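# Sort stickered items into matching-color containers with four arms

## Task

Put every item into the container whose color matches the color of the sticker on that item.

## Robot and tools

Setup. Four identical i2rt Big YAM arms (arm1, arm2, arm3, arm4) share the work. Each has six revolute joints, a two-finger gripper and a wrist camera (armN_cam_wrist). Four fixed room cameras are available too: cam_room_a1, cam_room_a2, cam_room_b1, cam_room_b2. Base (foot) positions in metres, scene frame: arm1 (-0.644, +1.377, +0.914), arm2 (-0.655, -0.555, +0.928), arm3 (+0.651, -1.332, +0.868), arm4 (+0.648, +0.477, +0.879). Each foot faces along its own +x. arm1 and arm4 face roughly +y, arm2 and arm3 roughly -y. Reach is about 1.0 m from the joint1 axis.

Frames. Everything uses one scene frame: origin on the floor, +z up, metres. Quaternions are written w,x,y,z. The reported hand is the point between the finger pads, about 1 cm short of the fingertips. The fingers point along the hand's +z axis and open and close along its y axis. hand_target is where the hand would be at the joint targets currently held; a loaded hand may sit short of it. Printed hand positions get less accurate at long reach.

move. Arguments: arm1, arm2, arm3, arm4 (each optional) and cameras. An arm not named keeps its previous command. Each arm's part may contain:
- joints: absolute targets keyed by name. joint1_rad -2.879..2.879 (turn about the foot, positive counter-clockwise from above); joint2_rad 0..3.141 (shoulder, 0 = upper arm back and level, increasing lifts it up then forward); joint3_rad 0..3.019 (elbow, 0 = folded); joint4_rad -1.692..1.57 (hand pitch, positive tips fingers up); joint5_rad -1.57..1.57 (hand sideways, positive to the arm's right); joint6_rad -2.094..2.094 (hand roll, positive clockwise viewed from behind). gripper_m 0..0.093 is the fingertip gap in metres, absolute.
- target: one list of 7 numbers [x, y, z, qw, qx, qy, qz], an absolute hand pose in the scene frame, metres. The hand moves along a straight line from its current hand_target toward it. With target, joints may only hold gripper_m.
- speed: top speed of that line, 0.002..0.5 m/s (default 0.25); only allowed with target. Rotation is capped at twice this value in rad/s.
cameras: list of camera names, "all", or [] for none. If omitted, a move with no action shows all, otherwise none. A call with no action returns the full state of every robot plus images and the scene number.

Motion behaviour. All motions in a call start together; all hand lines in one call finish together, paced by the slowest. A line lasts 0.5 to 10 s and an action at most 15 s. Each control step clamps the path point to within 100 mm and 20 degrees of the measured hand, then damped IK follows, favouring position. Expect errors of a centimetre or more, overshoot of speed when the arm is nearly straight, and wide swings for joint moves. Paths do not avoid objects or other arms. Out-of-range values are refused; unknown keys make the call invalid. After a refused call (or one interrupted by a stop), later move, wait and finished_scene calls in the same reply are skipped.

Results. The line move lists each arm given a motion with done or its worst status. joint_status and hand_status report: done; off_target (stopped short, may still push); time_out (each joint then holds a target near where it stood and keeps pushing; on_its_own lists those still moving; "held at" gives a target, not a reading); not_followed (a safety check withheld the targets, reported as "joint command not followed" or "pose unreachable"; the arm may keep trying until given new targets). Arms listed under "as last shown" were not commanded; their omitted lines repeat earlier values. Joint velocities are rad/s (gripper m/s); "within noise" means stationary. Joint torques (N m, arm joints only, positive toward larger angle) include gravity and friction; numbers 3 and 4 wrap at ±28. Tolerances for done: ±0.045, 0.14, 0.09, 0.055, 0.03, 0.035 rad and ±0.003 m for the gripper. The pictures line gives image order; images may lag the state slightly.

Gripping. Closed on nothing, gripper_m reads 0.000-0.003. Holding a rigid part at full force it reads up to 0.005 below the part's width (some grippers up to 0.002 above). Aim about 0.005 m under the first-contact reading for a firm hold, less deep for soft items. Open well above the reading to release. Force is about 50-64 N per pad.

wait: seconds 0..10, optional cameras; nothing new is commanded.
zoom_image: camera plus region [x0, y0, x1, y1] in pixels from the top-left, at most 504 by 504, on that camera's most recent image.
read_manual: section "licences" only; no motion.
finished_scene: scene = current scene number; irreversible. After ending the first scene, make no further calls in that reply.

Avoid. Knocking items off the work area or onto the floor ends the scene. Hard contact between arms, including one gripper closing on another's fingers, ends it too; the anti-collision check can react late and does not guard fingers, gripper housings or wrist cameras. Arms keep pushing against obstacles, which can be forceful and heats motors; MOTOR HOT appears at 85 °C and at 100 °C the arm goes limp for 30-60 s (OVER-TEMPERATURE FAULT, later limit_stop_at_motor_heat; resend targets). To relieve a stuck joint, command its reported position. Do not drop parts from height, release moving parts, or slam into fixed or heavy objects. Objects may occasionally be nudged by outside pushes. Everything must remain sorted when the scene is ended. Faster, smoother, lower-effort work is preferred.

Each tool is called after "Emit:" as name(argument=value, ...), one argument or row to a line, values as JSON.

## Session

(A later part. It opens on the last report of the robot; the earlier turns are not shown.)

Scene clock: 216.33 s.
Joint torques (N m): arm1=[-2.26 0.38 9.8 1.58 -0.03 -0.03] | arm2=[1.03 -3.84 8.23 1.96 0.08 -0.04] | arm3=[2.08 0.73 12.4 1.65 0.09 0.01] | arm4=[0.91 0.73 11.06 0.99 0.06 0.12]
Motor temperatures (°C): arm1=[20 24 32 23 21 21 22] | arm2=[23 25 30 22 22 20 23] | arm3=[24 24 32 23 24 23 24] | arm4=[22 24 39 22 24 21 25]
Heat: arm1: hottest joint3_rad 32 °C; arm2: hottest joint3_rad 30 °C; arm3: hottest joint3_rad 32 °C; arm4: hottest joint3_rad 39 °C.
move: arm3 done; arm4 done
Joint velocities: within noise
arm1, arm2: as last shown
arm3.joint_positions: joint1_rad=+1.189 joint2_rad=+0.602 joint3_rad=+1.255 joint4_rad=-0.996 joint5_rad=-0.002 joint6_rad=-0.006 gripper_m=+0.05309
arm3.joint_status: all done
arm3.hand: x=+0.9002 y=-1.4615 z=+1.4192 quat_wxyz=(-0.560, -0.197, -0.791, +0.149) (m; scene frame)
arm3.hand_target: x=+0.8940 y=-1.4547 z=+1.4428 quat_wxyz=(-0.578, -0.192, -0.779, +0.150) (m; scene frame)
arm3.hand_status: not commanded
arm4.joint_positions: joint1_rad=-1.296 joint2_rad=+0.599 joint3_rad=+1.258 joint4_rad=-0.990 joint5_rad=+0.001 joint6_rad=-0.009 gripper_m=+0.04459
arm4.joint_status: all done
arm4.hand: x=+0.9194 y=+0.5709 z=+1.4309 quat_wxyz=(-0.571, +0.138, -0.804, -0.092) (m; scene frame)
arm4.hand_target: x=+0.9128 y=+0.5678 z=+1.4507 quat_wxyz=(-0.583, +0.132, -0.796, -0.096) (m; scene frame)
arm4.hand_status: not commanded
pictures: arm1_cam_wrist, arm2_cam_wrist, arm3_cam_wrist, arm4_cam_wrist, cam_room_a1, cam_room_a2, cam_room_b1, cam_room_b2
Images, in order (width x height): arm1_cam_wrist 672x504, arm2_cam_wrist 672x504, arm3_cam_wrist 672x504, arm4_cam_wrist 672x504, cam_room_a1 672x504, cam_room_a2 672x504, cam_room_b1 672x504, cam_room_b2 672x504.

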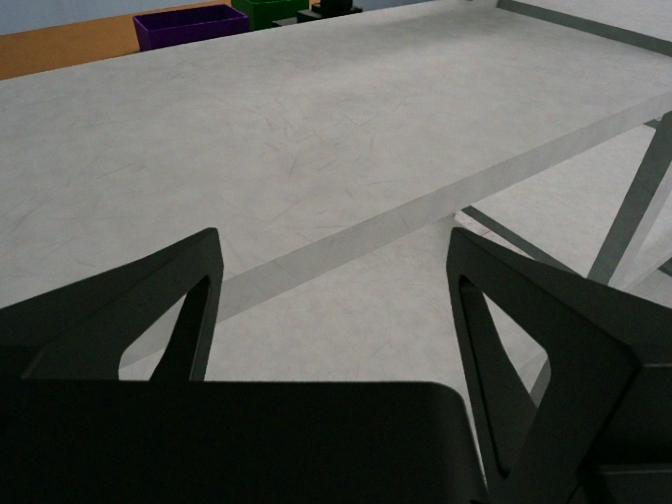

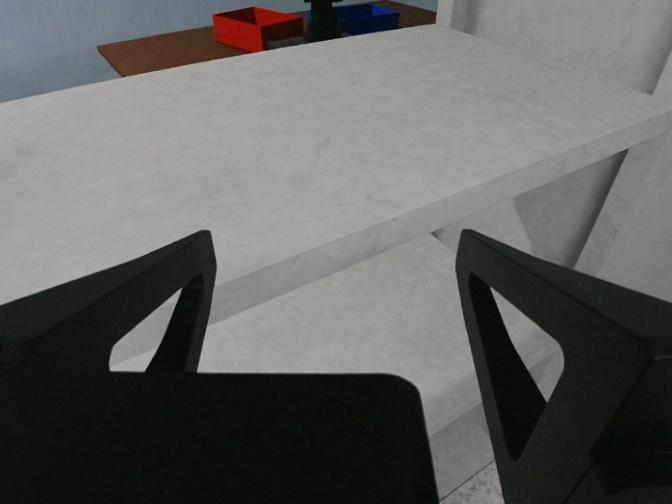

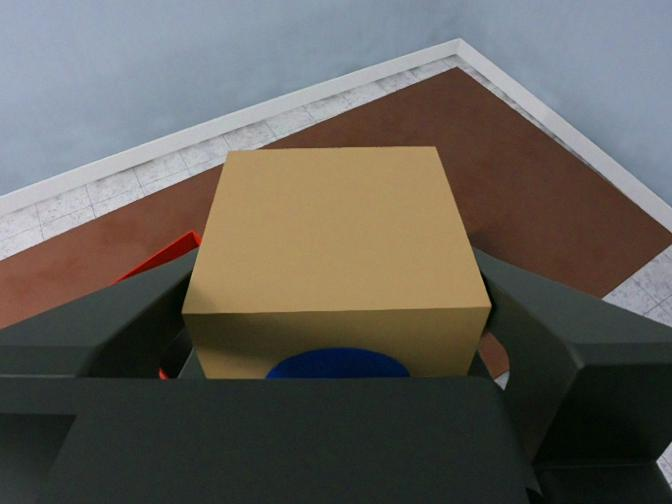

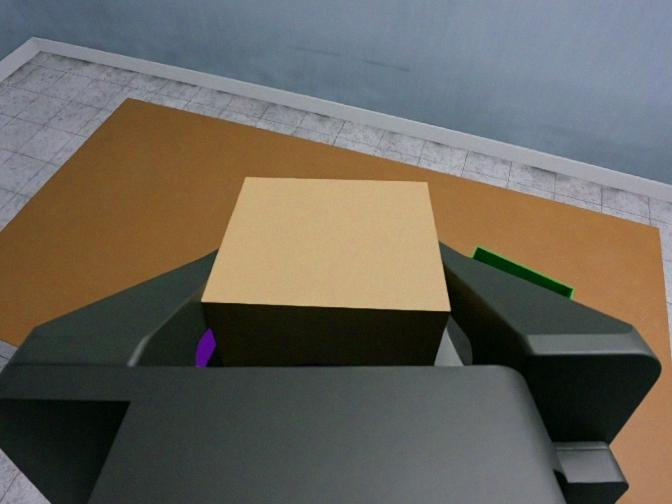

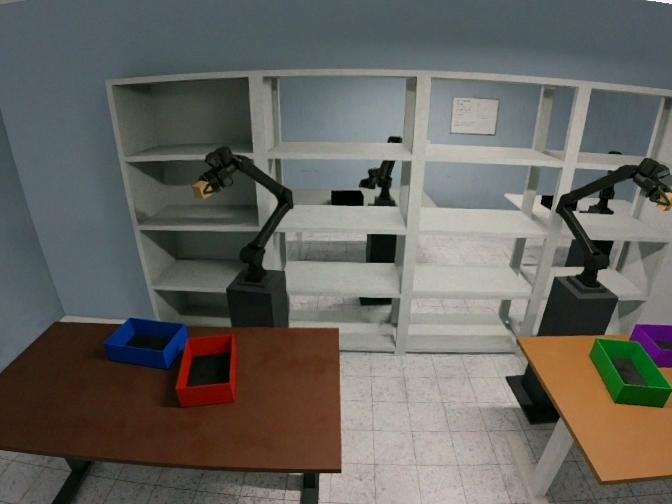

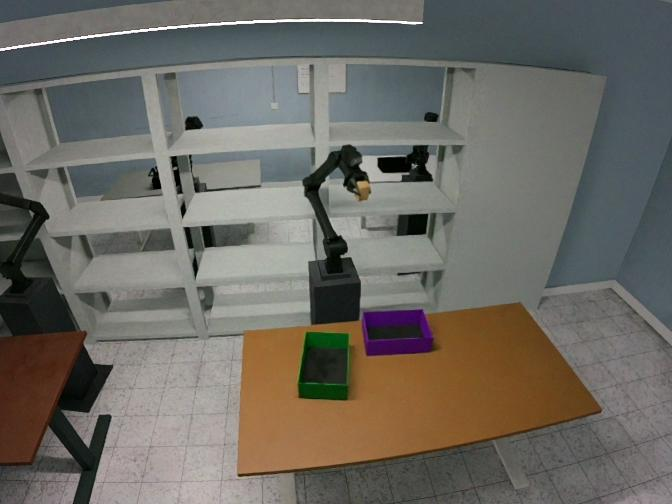

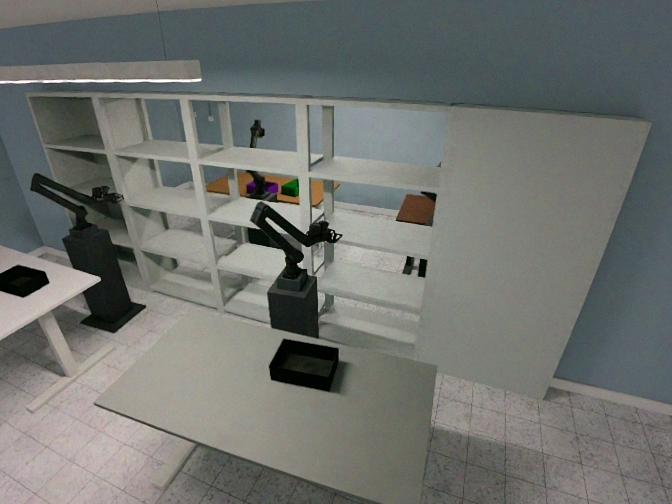

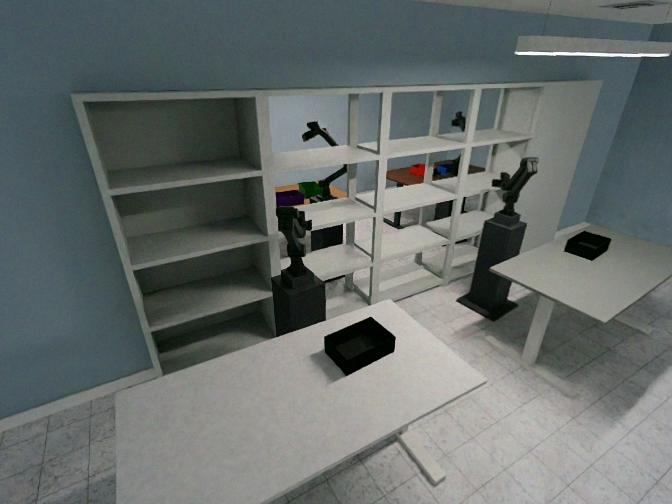

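Emit:
move(
  arm3={"target":[1.12,-1.69,1.08,0,0,1,0]},
  arm4={"target":[1.115,0.67,1.08,0,0,1,0]},
  cameras=["arm3_cam_wrist","arm4_cam_wrist","cam_room_a1","cam_room_a2"],
)

Scene clock: 225.00 s.
Joint torques (N m): arm1=[-1.79 0.56 9.78 1.5 -0.03 -0.02] | arm2=[1.03 -3.96 8.21 1.98 0.07 -0.04] | arm3=[1.67 -21.83 13.33 -0.57 0.07 -0.12] | arm4=[-0.09 -17.32 11.86 -0.42 -0.01 0.16]
Motor temperatures (°C): arm1=[20 24 32 23 21 21 22] | arm2=[23 25 30 22 22 20 23] | arm3=[24 24 32 23 24 23 24] | arm4=[22 23 40 22 24 21 25]
Heat: arm1: hottest joint3_rad 32 °C; arm2: hottest joint3_rad 30 °C; arm3: hottest joint3_rad 32 °C; arm4: hottest joint3_rad 40 °C.
move: arm3 off_target; arm4 off_target
Joint velocities: within noise
arm1, arm2: as last shown
arm3.joint_positions: joint1_rad=+1.024 joint2_rad=+1.916 joint3_rad=+1.826 joint4_rad=-1.544 joint5_rad=-0.012 joint6_rad=-0.650 gripper_m=+0.05309
arm3.joint_status: not commanded
arm3.hand: x=+1.1063 y=-1.6860 z=+1.0554 quat_wxyz=(+0.020, -0.009, -1.000, -0.017) (m; scene frame)
arm3.hand_target: x=+1.1189 y=-1.6892 z=+1.0800 quat_wxyz=(+0.000, +0.000, -1.000, +0.000) (m; scene frame)
arm3.hand_status: off_target (0.028 m and 3.2 deg from the pose sent, 0.464 m and 75.4 deg at the start)
arm4.joint_positions: joint1_rad=-1.229 joint2_rad=+1.658 joint3_rad=+1.476 joint4_rad=-1.421 joint5_rad=+0.002 joint6_rad=+0.377 gripper_m=+0.04457
arm4.joint_status: not commanded
arm4.hand: x=+1.1007 y=+0.6671 z=+1.0612 quat_wxyz=(+0.017, +0.011, -1.000, +0.009) (m; scene frame)
arm4.hand_target: x=+1.1142 y=+0.6696 z=+1.0800 quat_wxyz=(+0.000, +0.000, -1.000, +0.000) (m; scene frame)
arm4.hand_status: off_target (0.024 m and 2.5 deg from the pose sent, 0.414 m and 73.0 deg at the start)
pictures: arm3_cam_wrist, arm4_cam_wrist, cam_room_a1, cam_room_a2
Images, in order (width x height): arm3_cam_wrist 672x504, arm4_cam_wrist 672x504, cam_room_a1 672x504, cam_room_a2 672x504.

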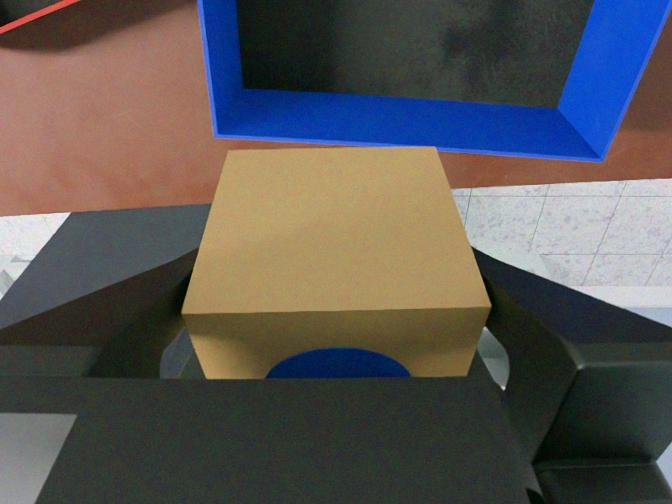

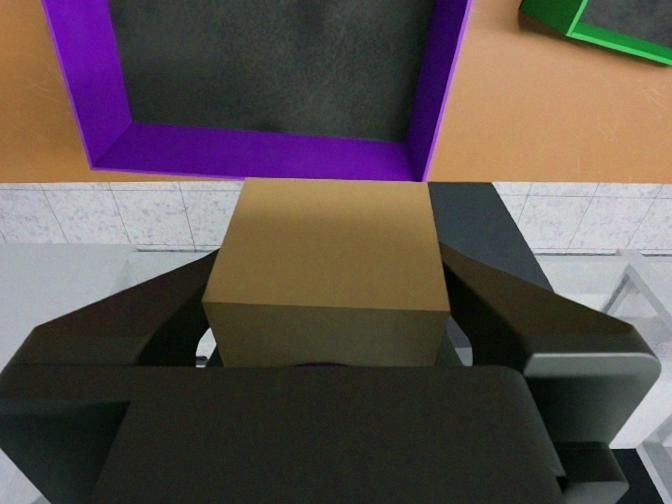

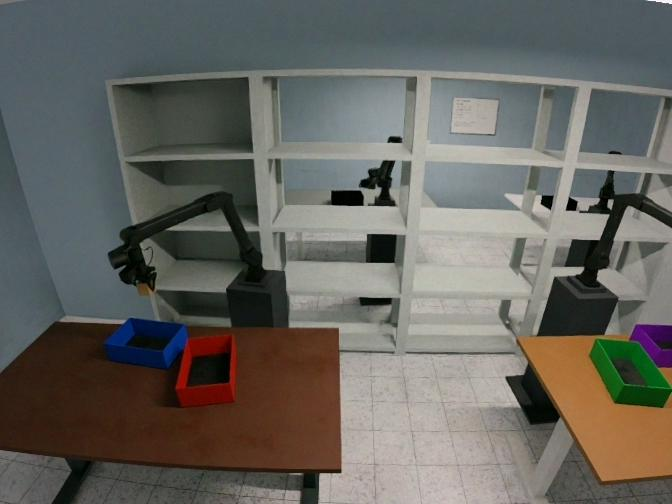

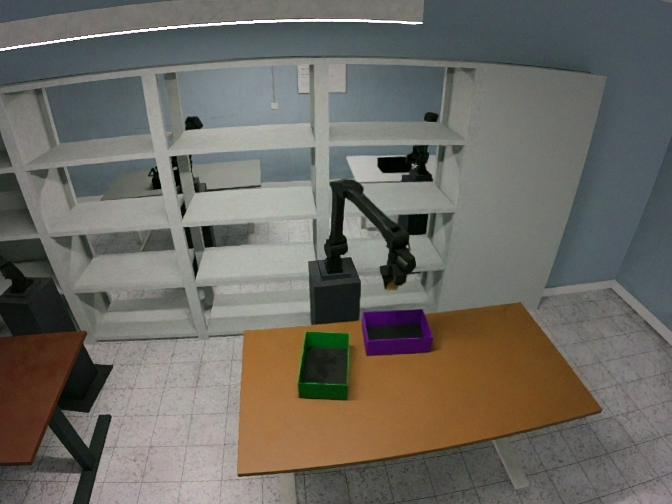

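Emit:
move(
  arm3={"target":[1.165,-1.755,0.97,0,0,1,0]},
  arm4={"target":[1.11,0.725,0.97,0,0,1,0]},
  cameras=["arm3_cam_wrist","arm4_cam_wrist","cam_room_a1","cam_room_a2"],
)

Scene clock: 232.97 s.
Joint torques (N m): arm1=[-1.08 0.32 9.88 1.35 -0.06 -0.05] | arm2=[1.08 -3.96 8.2 2 0.07 -0.04] | arm3=[0.26 -26.11 12.85 -0.09 0.04 -0.14] | arm4=[0.38 -18.96 8.32 0.36 0.05 0.17]
Motor temperatures (°C): arm1=[20 24 32 23 21 21 22] | arm2=[23 25 30 22 22 20 23] | arm3=[24 25 32 23 24 23 24] | arm4=[22 24 40 22 24 21 26]
Heat: arm1: hottest joint3_rad 32 °C; arm2: hottest joint3_rad 30 °C; arm3: hottest joint3_rad 32 °C; arm4: hottest joint3_rad 40 °C.
move: arm3 off_target; arm4 done
Joint velocities: within noise
arm1, arm2: as last shown
arm3.joint_positions: joint1_rad=+1.011 joint2_rad=+2.182 joint3_rad=+1.953 joint4_rad=-1.422 joint5_rad=-0.011 joint6_rad=-0.684 gripper_m=+0.05309
arm3.joint_status: not commanded
arm3.hand: x=+1.1545 y=-1.7364 z=+0.9415 quat_wxyz=(+0.027, +0.002, -0.999, -0.023) (m; scene frame)
arm3.hand_target: x=+1.1636 y=-1.7540 z=+0.9704 quat_wxyz=(+0.000, +0.000, -1.000, +0.000) (m; scene frame)
arm3.hand_status: off_target (0.036 m and 4.1 deg from the pose sent, 0.124 m and 3.2 deg at the start)
arm4.joint_positions: joint1_rad=-1.132 joint2_rad=+1.785 joint3_rad=+1.388 joint4_rad=-1.190 joint5_rad=+0.001 joint6_rad=+0.478 gripper_m=+0.04457
arm4.joint_status: not commanded
arm4.hand: x=+1.1035 y=+0.7230 z=+0.9667 quat_wxyz=(+0.009, +0.009, -1.000, +0.006) (m; scene frame)
arm4.hand_target: x=+1.1100 y=+0.7250 z=+0.9701 quat_wxyz=(+0.000, +0.000, -1.000, +0.000) (m; scene frame)
arm4.hand_status: done (0.008 m and 1.6 deg from the pose sent, 0.108 m and 2.5 deg at the start)
pictures: arm3_cam_wrist, arm4_cam_wrist, cam_room_a1, cam_room_a2
Images, in order (width x height): arm3_cam_wrist 672x504, arm4_cam_wrist 672x504, cam_room_a1 672x504, cam_room_a2 672x504.

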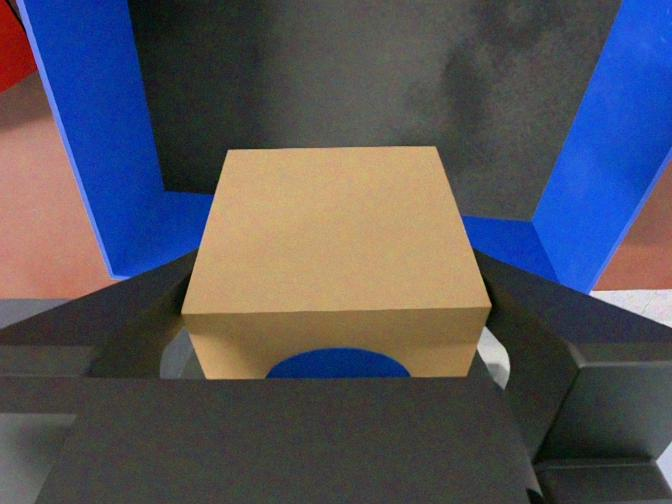

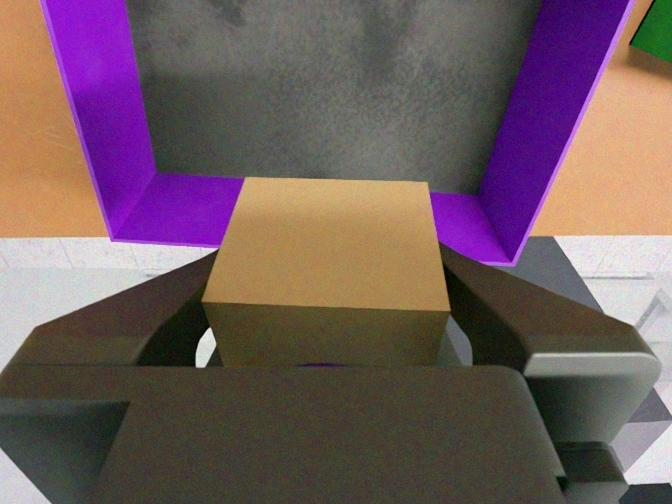

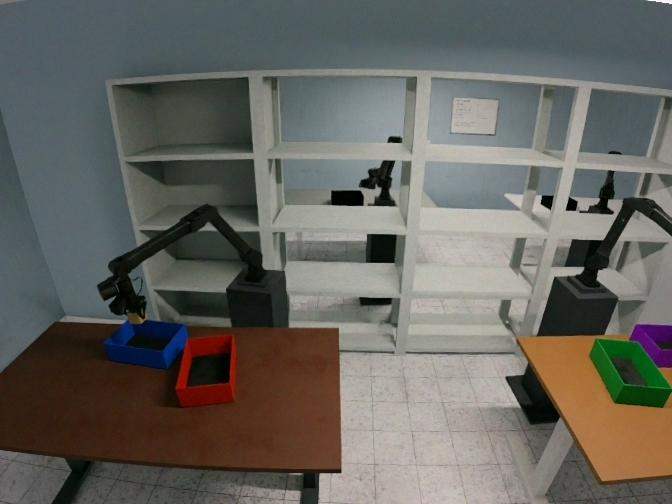

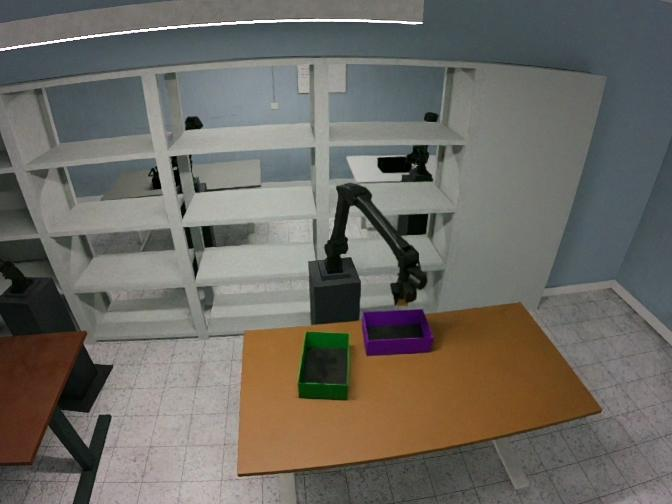

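Emit:
move(
  arm3={"target":[1.148,-1.757,0.86,0,0,1,0],"speed":0.2},
  arm4={"target":[1.105,0.735,0.85,0,0,1,0],"speed":0.2},
)

Emit:
move(
  arm3={"target":[1.148,-1.757,0.81,0,0,1,0],"speed":0.1},
  arm4={"target":[1.105,0.735,0.79,0,0,1,0],"speed":0.1},
  cameras=["arm3_cam_wrist","arm4_cam_wrist","cam_room_a1","cam_room_a2"],
)

Scene clock: 240.10 s.
Joint torques (N m): arm1=[-1.9 0.26 9.84 1.46 -0.04 -0.01] | arm2=[1.08 -3.9 8.17 1.95 0.07 -0.04] | arm3=[0.21 -24.06 8.12 0.28 0 -0.12] | arm4=[1.14 -18.67 6.87 0.32 0.05 0.18]
Motor temperatures (°C): arm1=[20 24 32 23 21 21 22] | arm2=[23 25 30 22 22 20 23] | arm3=[24 26 33 23 24 23 24] | arm4=[22 24 39 22 24 21 26]
Heat: arm1: hottest joint3_rad 32 °C; arm2: hottest joint3_rad 30 °C; arm3: hottest joint3_rad 33 °C; arm4: hottest joint3_rad 39 °C.
move: arm3 done; arm4 done
Joint velocities: within noise
arm1, arm2: as last shown
arm3.joint_positions: joint1_rad=+0.995 joint2_rad=+2.225 joint3_rad=+1.812 joint4_rad=-1.174 joint5_rad=-0.011 joint6_rad=-0.702 gripper_m=+0.05309
arm3.joint_status: not commanded
arm3.hand: x=+1.1521 y=-1.7493 z=+0.8627 quat_wxyz=(+0.002, +0.002, -1.000, -0.002) (m; scene frame)
arm3.hand_target: x=+1.1480 y=-1.7569 z=+0.8601 quat_wxyz=(+0.000, +0.000, -1.000, +0.000) (m; scene frame)
arm3.hand_status: done (0.009 m and 0.4 deg from the pose sent, 0.084 m and 4.1 deg at the start)
arm4.joint_positions: joint1_rad=-1.119 joint2_rad=+1.940 joint3_rad=+1.270 joint4_rad=-0.910 joint5_rad=+0.001 joint6_rad=+0.500 gripper_m=+0.04458
arm4.joint_status: not commanded
arm4.hand: x=+1.1015 y=+0.7290 z=+0.8502 quat_wxyz=(+0.006, +0.004, -1.000, +0.004) (m; scene frame)
arm4.hand_target: x=+1.1049 y=+0.7350 z=+0.8501 quat_wxyz=(+0.000, +0.000, -1.000, +0.000) (m; scene frame)
arm4.hand_status: done (0.007 m and 1.0 deg from the pose sent, 0.117 m and 1.6 deg at the start)
pictures: none

Scene clock: 241.33 s.
Joint torques (N m): arm1=[-2.02 0.15 9.81 1.51 -0.05 -0.01] | arm2=[1.08 -3.84 8.23 1.96 0.07 -0.04] | arm3=[0.09 -24.06 7.57 0.34 0.01 -0.12] | arm4=[1.44 -19.08 6.12 0.36 0.07 0.16]
Motor temperatures (°C): arm1=[20 24 32 23 21 21 22] | arm2=[23 25 30 22 22 20 23] | arm3=[24 26 33 23 24 23 24] | arm4=[22 24 39 22 24 21 26]
Heat: arm1: hottest joint3_rad 32 °C; arm2: hottest joint3_rad 30 °C; arm3: hottest joint3_rad 33 °C; arm4: hottest joint3_rad 39 °C.
move: arm3 done; arm4 done
Joint velocities: within noise
arm1, arm2: as last shown
arm3.joint_positions: joint1_rad=+0.995 joint2_rad=+2.283 joint3_rad=+1.782 joint4_rad=-1.081 joint5_rad=-0.011 joint6_rad=-0.702 gripper_m=+0.05309
arm3.joint_status: not commanded
arm3.hand: x=+1.1528 y=-1.7504 z=+0.8151 quat_wxyz=(+0.000, +0.002, -1.000, -0.001) (m; scene frame)
arm3.hand_target: x=+1.1480 y=-1.7568 z=+0.8100 quat_wxyz=(+0.000, +0.000, -1.000, +0.000) (m; scene frame)
arm3.hand_status: done (0.010 m and 0.3 deg from the pose sent, 0.053 m and 0.4 deg at the start)
arm4.joint_positions: joint1_rad=-1.119 joint2_rad=+2.036 joint3_rad=+1.250 joint4_rad=-0.780 joint5_rad=+0.001 joint6_rad=+0.500 gripper_m=+0.04458
arm4.joint_status: not commanded
arm4.hand: x=+1.1053 y=+0.7311 z=+0.7966 quat_wxyz=(+0.000, +0.004, -1.000, +0.001) (m; scene frame)
arm4.hand_target: x=+1.1049 y=+0.7350 z=+0.7901 quat_wxyz=(+0.000, +0.000, -1.000, +0.000) (m; scene frame)
arm4.hand_status: done (0.008 m and 0.5 deg from the pose sent, 0.061 m and 1.0 deg at the start)
pictures: arm3_cam_wrist, arm4_cam_wrist, cam_room_a1, cam_room_a2
Images, in order (width x height): arm3_cam_wrist 672x504, arm4_cam_wrist 672x504, cam_room_a1 672x504, cam_room_a2 672x504.

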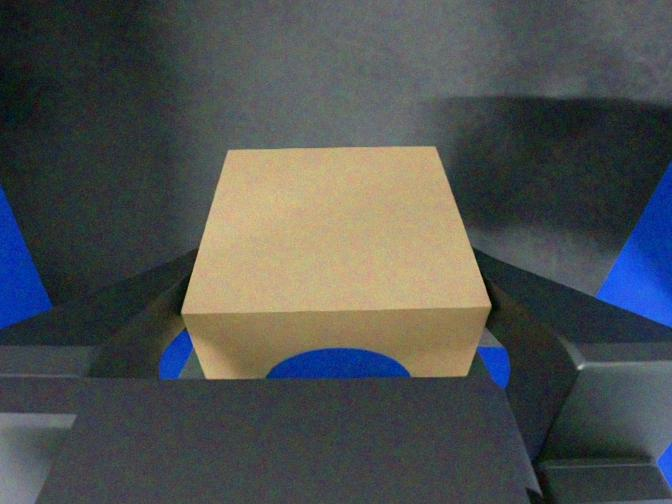

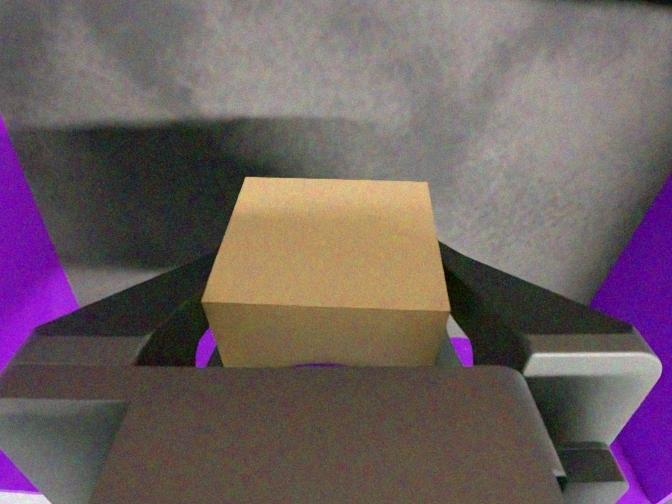

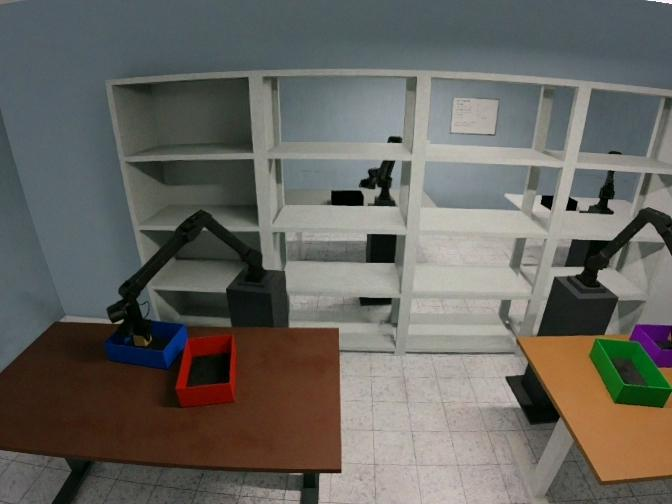

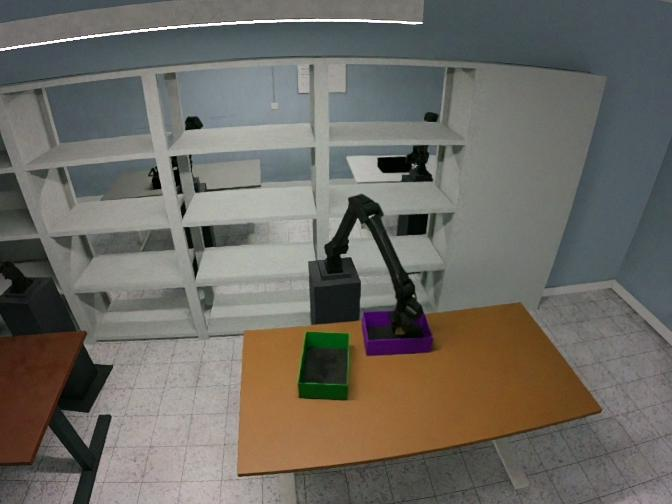

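Emit:
move(
  arm3={"target":[1.148,-1.757,0.775,0,0,1,0],"speed":0.06},
  arm4={"target":[1.105,0.735,0.757,0,0,1,0],"speed":0.06},
)

Emit:
move(
  arm3={"target":[1.148,-1.757,0.755,0,0,1,0],"speed":0.04},
  arm4={"target":[1.105,0.735,0.742,0,0,1,0],"speed":0.04},
)

Emit:
move(
  arm3={"target":[1.148,-1.757,0.74,0,0,1,0],"speed":0.04},
  arm4={"target":[1.105,0.735,0.73,0,0,1,0],"speed":0.04},
)

Scene clock: 252.47 s.
Joint torques (N m): arm1=[-1.67 0.15 9.69 1.37 -0.04 -0.02] | arm2=[1.14 -3.84 8.2 1.96 0.07 -0.03] | arm3=[0.26 -24.29 7.27 0.36 0.01 -0.11] | arm4=[1.03 -18.84 5.42 0.57 0.03 0.18]
Motor temperatures (°C): arm1=[20 24 32 23 21 21 22] | arm2=[23 25 30 22 22 20 23] | arm3=[24 26 32 23 24 23 24] | arm4=[22 24 36 22 24 21 26]
Heat: arm1: hottest joint3_rad 32 °C; arm2: hottest joint3_rad 30 °C; arm3: hottest joint3_rad 32 °C; arm4: hottest joint3_rad 36 °C.
move: arm3 done; arm4 off_target
Joint velocities: within noise
arm1, arm2: as last shown
arm3.joint_positions: joint1_rad=+0.995 joint2_rad=+2.330 joint3_rad=+1.772 joint4_rad=-1.020 joint5_rad=-0.011 joint6_rad=-0.702 gripper_m=+0.05309
arm3.joint_status: not commanded
arm3.hand: x=+1.1534 y=-1.7514 z=+0.7820 quat_wxyz=(-0.001, +0.002, -1.000, +0.000) (m; scene frame)
arm3.hand_target: x=+1.1480 y=-1.7568 z=+0.7752 quat_wxyz=(+0.000, +0.000, -1.000, +0.000) (m; scene frame)
arm3.hand_status: done (0.010 m and 0.3 deg from the pose sent, 0.041 m and 0.3 deg at the start)
arm4.joint_positions: joint1_rad=-1.119 joint2_rad=+2.093 joint3_rad=+1.250 joint4_rad=-0.713 joint5_rad=+0.001 joint6_rad=+0.501 gripper_m=+0.04458
arm4.joint_status: not commanded
arm4.hand: x=+1.1083 y=+0.7327 z=+0.7677 quat_wxyz=(-0.004, +0.004, -1.000, -0.001) (m; scene frame)
arm4.hand_target: x=+1.1049 y=+0.7349 z=+0.7573 quat_wxyz=(+0.000, +0.000, -1.000, +0.000) (m; scene frame)
arm4.hand_status: off_target (0.011 m and 0.6 deg from the pose sent, 0.040 m and 0.4 deg at the start)
pictures: none

Scene clock: 253.50 s.
Joint torques (N m): arm1=[-1.55 -0.03 9.83 1.59 -0.06 0.01] | arm2=[1.08 -3.9 8.2 1.98 0.07 -0.03] | arm3=[0.26 -23.88 6.9 0.4 0.01 -0.11] | arm4=[1.14 -18.73 5.3 0.44 0.06 0.17]
Motor temperatures (°C): arm1=[20 24 32 23 21 21 22] | arm2=[23 25 30 22 22 20 23] | arm3=[24 26 32 23 24 23 24] | arm4=[22 24 36 22 24 21 26]
Heat: arm1: hottest joint3_rad 32 °C; arm2: hottest joint3_rad 30 °C; arm3: hottest joint3_rad 32 °C; arm4: hottest joint3_rad 36 °C.
move: arm3 off_target; arm4 off_target
Joint velocities: within noise
arm1, arm2: as last shown
arm3.joint_positions: joint1_rad=+0.995 joint2_rad=+2.357 joint3_rad=+1.772 joint4_rad=-0.988 joint5_rad=-0.011 joint6_rad=-0.702 gripper_m=+0.05309
arm3.joint_status: not commanded
arm3.hand: x=+1.1547 y=-1.7527 z=+0.7648 quat_wxyz=(-0.003, +0.002, -1.000, +0.002) (m; scene frame)
arm3.hand_target: x=+1.1479 y=-1.7567 z=+0.7550 quat_wxyz=(+0.000, +0.000, -1.000, +0.000) (m; scene frame)
arm3.hand_status: off_target (0.013 m and 0.5 deg from the pose sent, 0.028 m and 0.3 deg at the start)
arm4.joint_positions: joint1_rad=-1.119 joint2_rad=+2.121 joint3_rad=+1.250 joint4_rad=-0.684 joint5_rad=+0.001 joint6_rad=+0.501 gripper_m=+0.04458
arm4.joint_status: not commanded
arm4.hand: x=+1.1086 y=+0.7329 z=+0.7537 quat_wxyz=(-0.005, +0.004, -1.000, -0.002) (m; scene frame)
arm4.hand_target: x=+1.1049 y=+0.7349 z=+0.7423 quat_wxyz=(+0.000, +0.000, -1.000, +0.000) (m; scene frame)
arm4.hand_status: off_target (0.012 m and 0.7 deg from the pose sent, 0.026 m and 0.6 deg at the start)
pictures: none

Scene clock: 254.47 s.
Joint torques (N m): arm1=[-1.79 0.15 9.73 1.57 -0.04 -0.06] | arm2=[1.14 -3.9 8.18 1.98 0.07 -0.03] | arm3=[0.44 -23.12 6.9 0.42 -0.02 -0.11] | arm4=[1.08 -18.61 5.29 0.58 0.05 0.17]
Motor temperatures (°C): arm1=[20 24 32 23 21 21 22] | arm2=[23 25 30 22 22 20 23] | arm3=[24 26 32 23 24 23 24] | arm4=[22 24 36 22 24 21 26]
Heat: arm1: hottest joint3_rad 32 °C; arm2: hottest joint3_rad 30 °C; arm3: hottest joint3_rad 32 °C; arm4: hottest joint3_rad 36 °C.
move: arm3 off_target; arm4 off_target
Joint velocities: within noise
arm1.joint_positions: joint1_rad=-2.248 joint2_rad=+0.826 joint3_rad=+0.125 joint4_rad=+0.633 joint5_rad=+0.000 joint6_rad=+0.014 gripper_m=+0.06497
arm1.joint_status: not commanded
arm1.hand: x=-0.3501 y=+1.1738 z=+1.1006 quat_wxyz=(-0.647, -0.223, -0.701, +0.201) (m; scene frame)
arm1.hand_target: x=-0.3500 y=+1.1740 z=+1.0999 quat_wxyz=(-0.645, -0.220, -0.704, +0.202) (m; scene frame)
arm1.hand_status: not commanded
arm2.joint_positions: joint1_rad=+0.919 joint2_rad=+0.932 joint3_rad=+0.113 joint4_rad=+0.753 joint5_rad=+0.005 joint6_rad=+0.007 gripper_m=+0.07493
arm2.joint_status: not commanded
arm2.hand: x=-0.3473 y=-0.7401 z=+1.1075 quat_wxyz=(-0.659, -0.198, -0.703, +0.179) (m; scene frame)
arm2.hand_target: x=-0.3500 y=-0.7370 z=+1.1000 quat_wxyz=(-0.651, -0.196, -0.711, +0.179) (m; scene frame)
arm2.hand_status: not commanded
arm3.joint_positions: joint1_rad=+0.995 joint2_rad=+2.370 joint3_rad=+1.772 joint4_rad=-0.965 joint5_rad=-0.010 joint6_rad=-0.701 gripper_m=+0.05309
arm3.joint_status: not commanded
arm3.hand: x=+1.1567 y=-1.7546 z=+0.7566 quat_wxyz=(-0.007, +0.002, -1.000, +0.006) (m; scene frame)
arm3.hand_target: x=+1.1478 y=-1.7566 z=+0.7403 quat_wxyz=(+0.000, +0.000, -1.000, +0.000) (m; scene frame)
arm3.hand_status: off_target (0.019 m and 1.0 deg from the pose sent, 0.026 m and 0.5 deg at the start)
arm4.joint_positions: joint1_rad=-1.119 joint2_rad=+2.145 joint3_rad=+1.250 joint4_rad=-0.661 joint5_rad=+0.001 joint6_rad=+0.501 gripper_m=+0.04458
arm4.joint_status: not commanded
arm4.hand: x=+1.1080 y=+0.7326 z=+0.7415 quat_wxyz=(-0.004, +0.004, -1.000, -0.001) (m; scene frame)
arm4.hand_target: x=+1.1048 y=+0.7349 z=+0.7302 quat_wxyz=(+0.000, +0.000, -1.000, +0.000) (m; scene frame)
arm4.hand_status: off_target (0.012 m and 0.6 deg from the pose sent, 0.024 m and 0.7 deg at the start)
pictures: none

Emit:
move(
  arm3={"joints":{"gripper_m":0.072}},
  arm4={"target":[1.105,0.735,0.712,0,0,1,0],"speed":0.04},
)

Emit:
move(
  arm4={"target":[1.105,0.735,0.703,0,0,1,0],"speed":0.03},
  cameras=["arm3_cam_wrist","arm4_cam_wrist"],
)

Scene clock: 258.63 s.
Joint torques (N m): arm1=[-1.73 0.38 9.63 1.36 -0.03 -0.05] | arm2=[1.08 -3.9 8.23 1.99 0.08 -0.03] | arm3=[0.44 -23.18 6.86 0.38 -0.02 -0.1] | arm4=[1.32 -16.79 5.35 0.75 0.05 0.15]
Motor temperatures (°C): arm1=[20 24 32 23 21 21 22] | arm2=[23 25 30 22 22 20 23] | arm3=[24 26 31 23 24 23 24] | arm4=[22 25 35 22 24 21 26]
Heat: arm1: hottest joint3_rad 32 °C; arm2: hottest joint3_rad 30 °C; arm3: hottest joint3_rad 31 °C; arm4: hottest joint3_rad 35 °C.
move: arm3 done; arm4 off_target
Joint velocities: within noise
arm1, arm2: as last shown
arm3.joint_positions: joint1_rad=+0.995 joint2_rad=+2.372 joint3_rad=+1.772 joint4_rad=-0.964 joint5_rad=-0.010 joint6_rad=-0.701 gripper_m=+0.07196
arm3.joint_status: all done
arm3.hand: x=+1.1566 y=-1.7545 z=+0.7556 quat_wxyz=(-0.007, +0.002, -1.000, +0.005) (m; scene frame)
arm3.hand_target: x=+1.1478 y=-1.7566 z=+0.7403 quat_wxyz=(+0.000, +0.000, -1.000, +0.000) (m; scene frame)
arm3.hand_status: not commanded
arm4.joint_positions: joint1_rad=-1.119 joint2_rad=+2.163 joint3_rad=+1.250 joint4_rad=-0.636 joint5_rad=+0.001 joint6_rad=+0.503 gripper_m=+0.04458
arm4.joint_status: not commanded
arm4.hand: x=+1.1090 y=+0.7336 z=+0.7327 quat_wxyz=(-0.007, +0.003, -1.000, -0.003) (m; scene frame)
arm4.hand_target: x=+1.1043 y=+0.7346 z=+0.7127 quat_wxyz=(+0.000, +0.000, -1.000, +0.000) (m; scene frame)
arm4.hand_status: off_target (0.021 m and 1.0 deg from the pose sent, 0.030 m and 0.6 deg at the start)
pictures: none

Scene clock: 259.60 s.
Joint torques (N m): arm1=[-1.85 0.38 9.91 1.35 -0.05 -0.02] | arm2=[1.08 -3.96 8.23 1.96 0.07 -0.04] | arm3=[0.38 -23.12 6.9 0.34 -0.01 -0.11] | arm4=[1.14 -15.79 5.52 1.16 0.07 0.08]
Motor temperatures (°C): arm1=[20 24 32 23 21 21 22] | arm2=[23 25 30 22 22 20 23] | arm3=[24 26 31 23 24 23 24] | arm4=[22 25 35 22 24 21 26]
Heat: arm1: hottest joint3_rad 32 °C; arm2: hottest joint3_rad 30 °C; arm3: hottest joint3_rad 31 °C; arm4: hottest joint3_rad 35 °C.
move: arm4 off_target
Joint velocities: within noise
arm1, arm2, arm3: as last shown
arm4.joint_positions: joint1_rad=-1.119 joint2_rad=+2.163 joint3_rad=+1.250 joint4_rad=-0.631 joint5_rad=+0.001 joint6_rad=+0.506 gripper_m=+0.04458
arm4.joint_status: not commanded
arm4.hand: x=+1.1102 y=+0.7342 z=+0.7327 quat_wxyz=(-0.010, +0.001, -1.000, -0.004) (m; scene frame)
arm4.hand_target: x=+1.1037 y=+0.7342 z=+0.7044 quat_wxyz=(+0.000, +0.000, -1.000, +0.000) (m; scene frame)
arm4.hand_status: off_target (0.030 m and 1.2 deg from the pose sent, 0.030 m and 1.0 deg at the start)
pictures: arm3_cam_wrist, arm4_cam_wrist
Images, in order (width x height): arm3_cam_wrist 672x504, arm4_cam_wrist 672x504.

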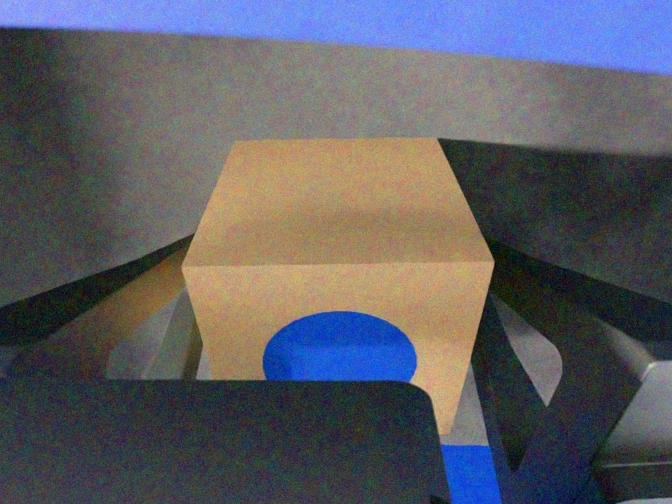

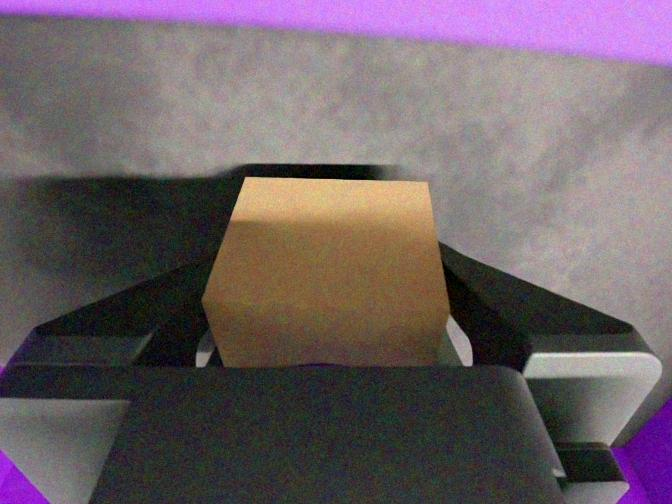

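Both on floor.

Emit:
move(
  arm4={"joints":{"gripper_m":0.065}},
)

Emit:
move(
  arm3={"target":[1.148,-1.757,0.98,0,0,1,0],"speed":0.15},
  arm4={"target":[1.105,0.735,0.98,0,0,1,0],"speed":0.15},
  cameras=["arm3_cam_wrist","arm4_cam_wrist"],
)

Scene clock: 264.03 s.
Joint torques (N m): arm1=[-1.79 0.38 9.8 1.59 0 0.02] | arm2=[1.08 -3.96 8.21 1.95 0.07 -0.04] | arm3=[0.32 -23.3 6.89 0.42 -0.02 -0.11] | arm4=[0.15 -15.56 5.61 0.69 0.14 0.11]
Motor temperatures (°C): arm1=[20 24 32 23 21 21 21] | arm2=[23 25 30 22 22 20 23] | arm3=[24 26 31 23 24 23 24] | arm4=[22 25 34 22 24 21 26]
Heat: arm1: hottest joint3_rad 32 °C; arm2: hottest joint3_rad 30 °C; arm3: hottest joint3_rad 31 °C; arm4: hottest joint3_rad 34 °C.
move: arm4 done
Joint velocities: within noise
arm1, arm2, arm3: as last shown
arm4.joint_positions: joint1_rad=-1.112 joint2_rad=+2.163 joint3_rad=+1.250 joint4_rad=-0.615 joint5_rad=-0.001 joint6_rad=+0.506 gripper_m=+0.06491
arm4.joint_status: all done
arm4.hand: x=+1.1116 y=+0.7396 z=+0.7328 quat_wxyz=(-0.016, +0.005, -1.000, -0.009) (m; scene frame)
arm4.hand_target: x=+1.1037 y=+0.7341 z=+0.7044 quat_wxyz=(+0.000, +0.000, -1.000, +0.000) (m; scene frame)
arm4.hand_status: not commanded
pictures: none

Scene clock: 266.50 s.
Joint torques (N m): arm1=[-1.73 0.85 9.66 1.47 -0.05 0] | arm2=[1.14 -3.9 8.18 1.99 0.07 -0.03] | arm3=[-0.03 -24.82 12.42 -0.55 -0.01 -0.12] | arm4=[0.62 -19.43 10.35 -0.38 0.11 0.11]
Motor temperatures (°C): arm1=[20 24 32 23 21 21 21] | arm2=[23 25 30 22 22 20 23] | arm3=[24 26 31 23 24 23 24] | arm4=[22 25 34 22 24 21 26]
Heat: arm1: hottest joint3_rad 32 °C; arm2: hottest joint3_rad 30 °C; arm3: hottest joint3_rad 31 °C; arm4: hottest joint3_rad 34 °C.
move: arm3 off_target; arm4 off_target
Joint velocities: within noise
arm1, arm2: as last shown
arm3.joint_positions: joint1_rad=+0.995 joint2_rad=+2.137 joint3_rad=+1.918 joint4_rad=-1.409 joint5_rad=-0.010 joint6_rad=-0.704 gripper_m=+0.07196
arm3.joint_status: not commanded
arm3.hand: x=+1.1432 y=-1.7408 z=+0.9570 quat_wxyz=(+0.018, +0.003, -1.000, -0.015) (m; scene frame)
arm3.hand_target: x=+1.1471 y=-1.7562 z=+0.9802 quat_wxyz=(+0.000, +0.000, -1.000, +0.000) (m; scene frame)
arm3.hand_status: off_target (0.029 m and 2.7 deg from the pose sent, 0.225 m and 1.0 deg at the start)
arm4.joint_positions: joint1_rad=-1.112 joint2_rad=+1.782 joint3_rad=+1.371 joint4_rad=-1.191 joint5_rad=-0.001 joint6_rad=+0.506 gripper_m=+0.06491
arm4.joint_status: not commanded
arm4.hand: x=+1.0924 y=+0.7289 z=+0.9623 quat_wxyz=(+0.016, +0.005, -1.000, +0.009) (m; scene frame)
arm4.hand_target: x=+1.1044 y=+0.7347 z=+0.9801 quat_wxyz=(+0.000, +0.000, -1.000, +0.000) (m; scene frame)
arm4.hand_status: off_target (0.023 m and 2.2 deg from the pose sent, 0.247 m and 2.2 deg at the start)
pictures: arm3_cam_wrist, arm4_cam_wrist
Images, in order (width x height): arm3_cam_wrist 672x504, arm4_cam_wrist 672x504.

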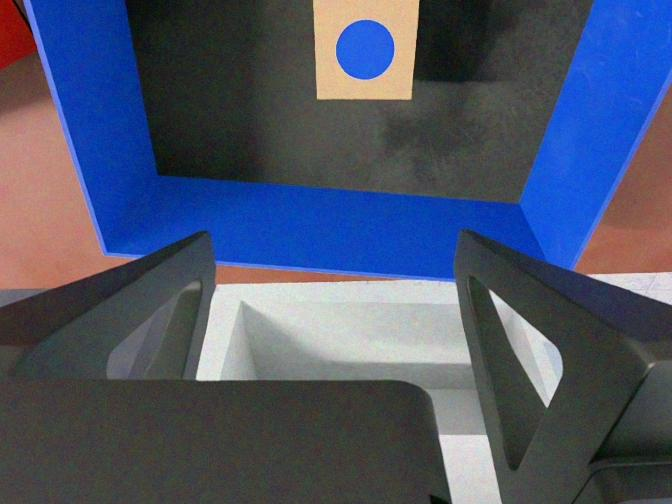

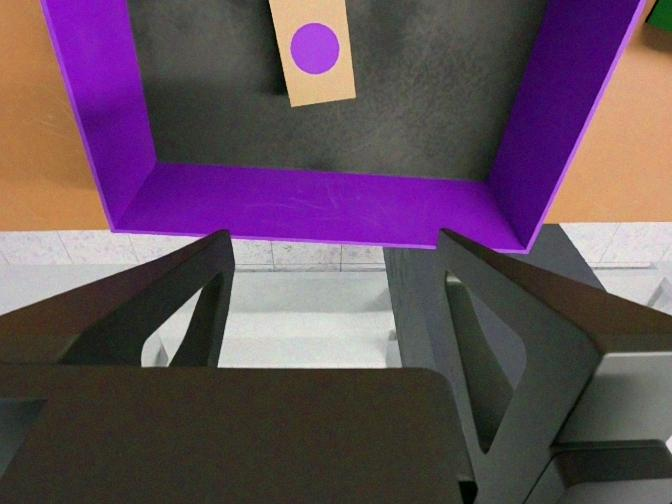

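Emit:
finished_scene(
  scene=3,
)

The scene is finished: the task was done.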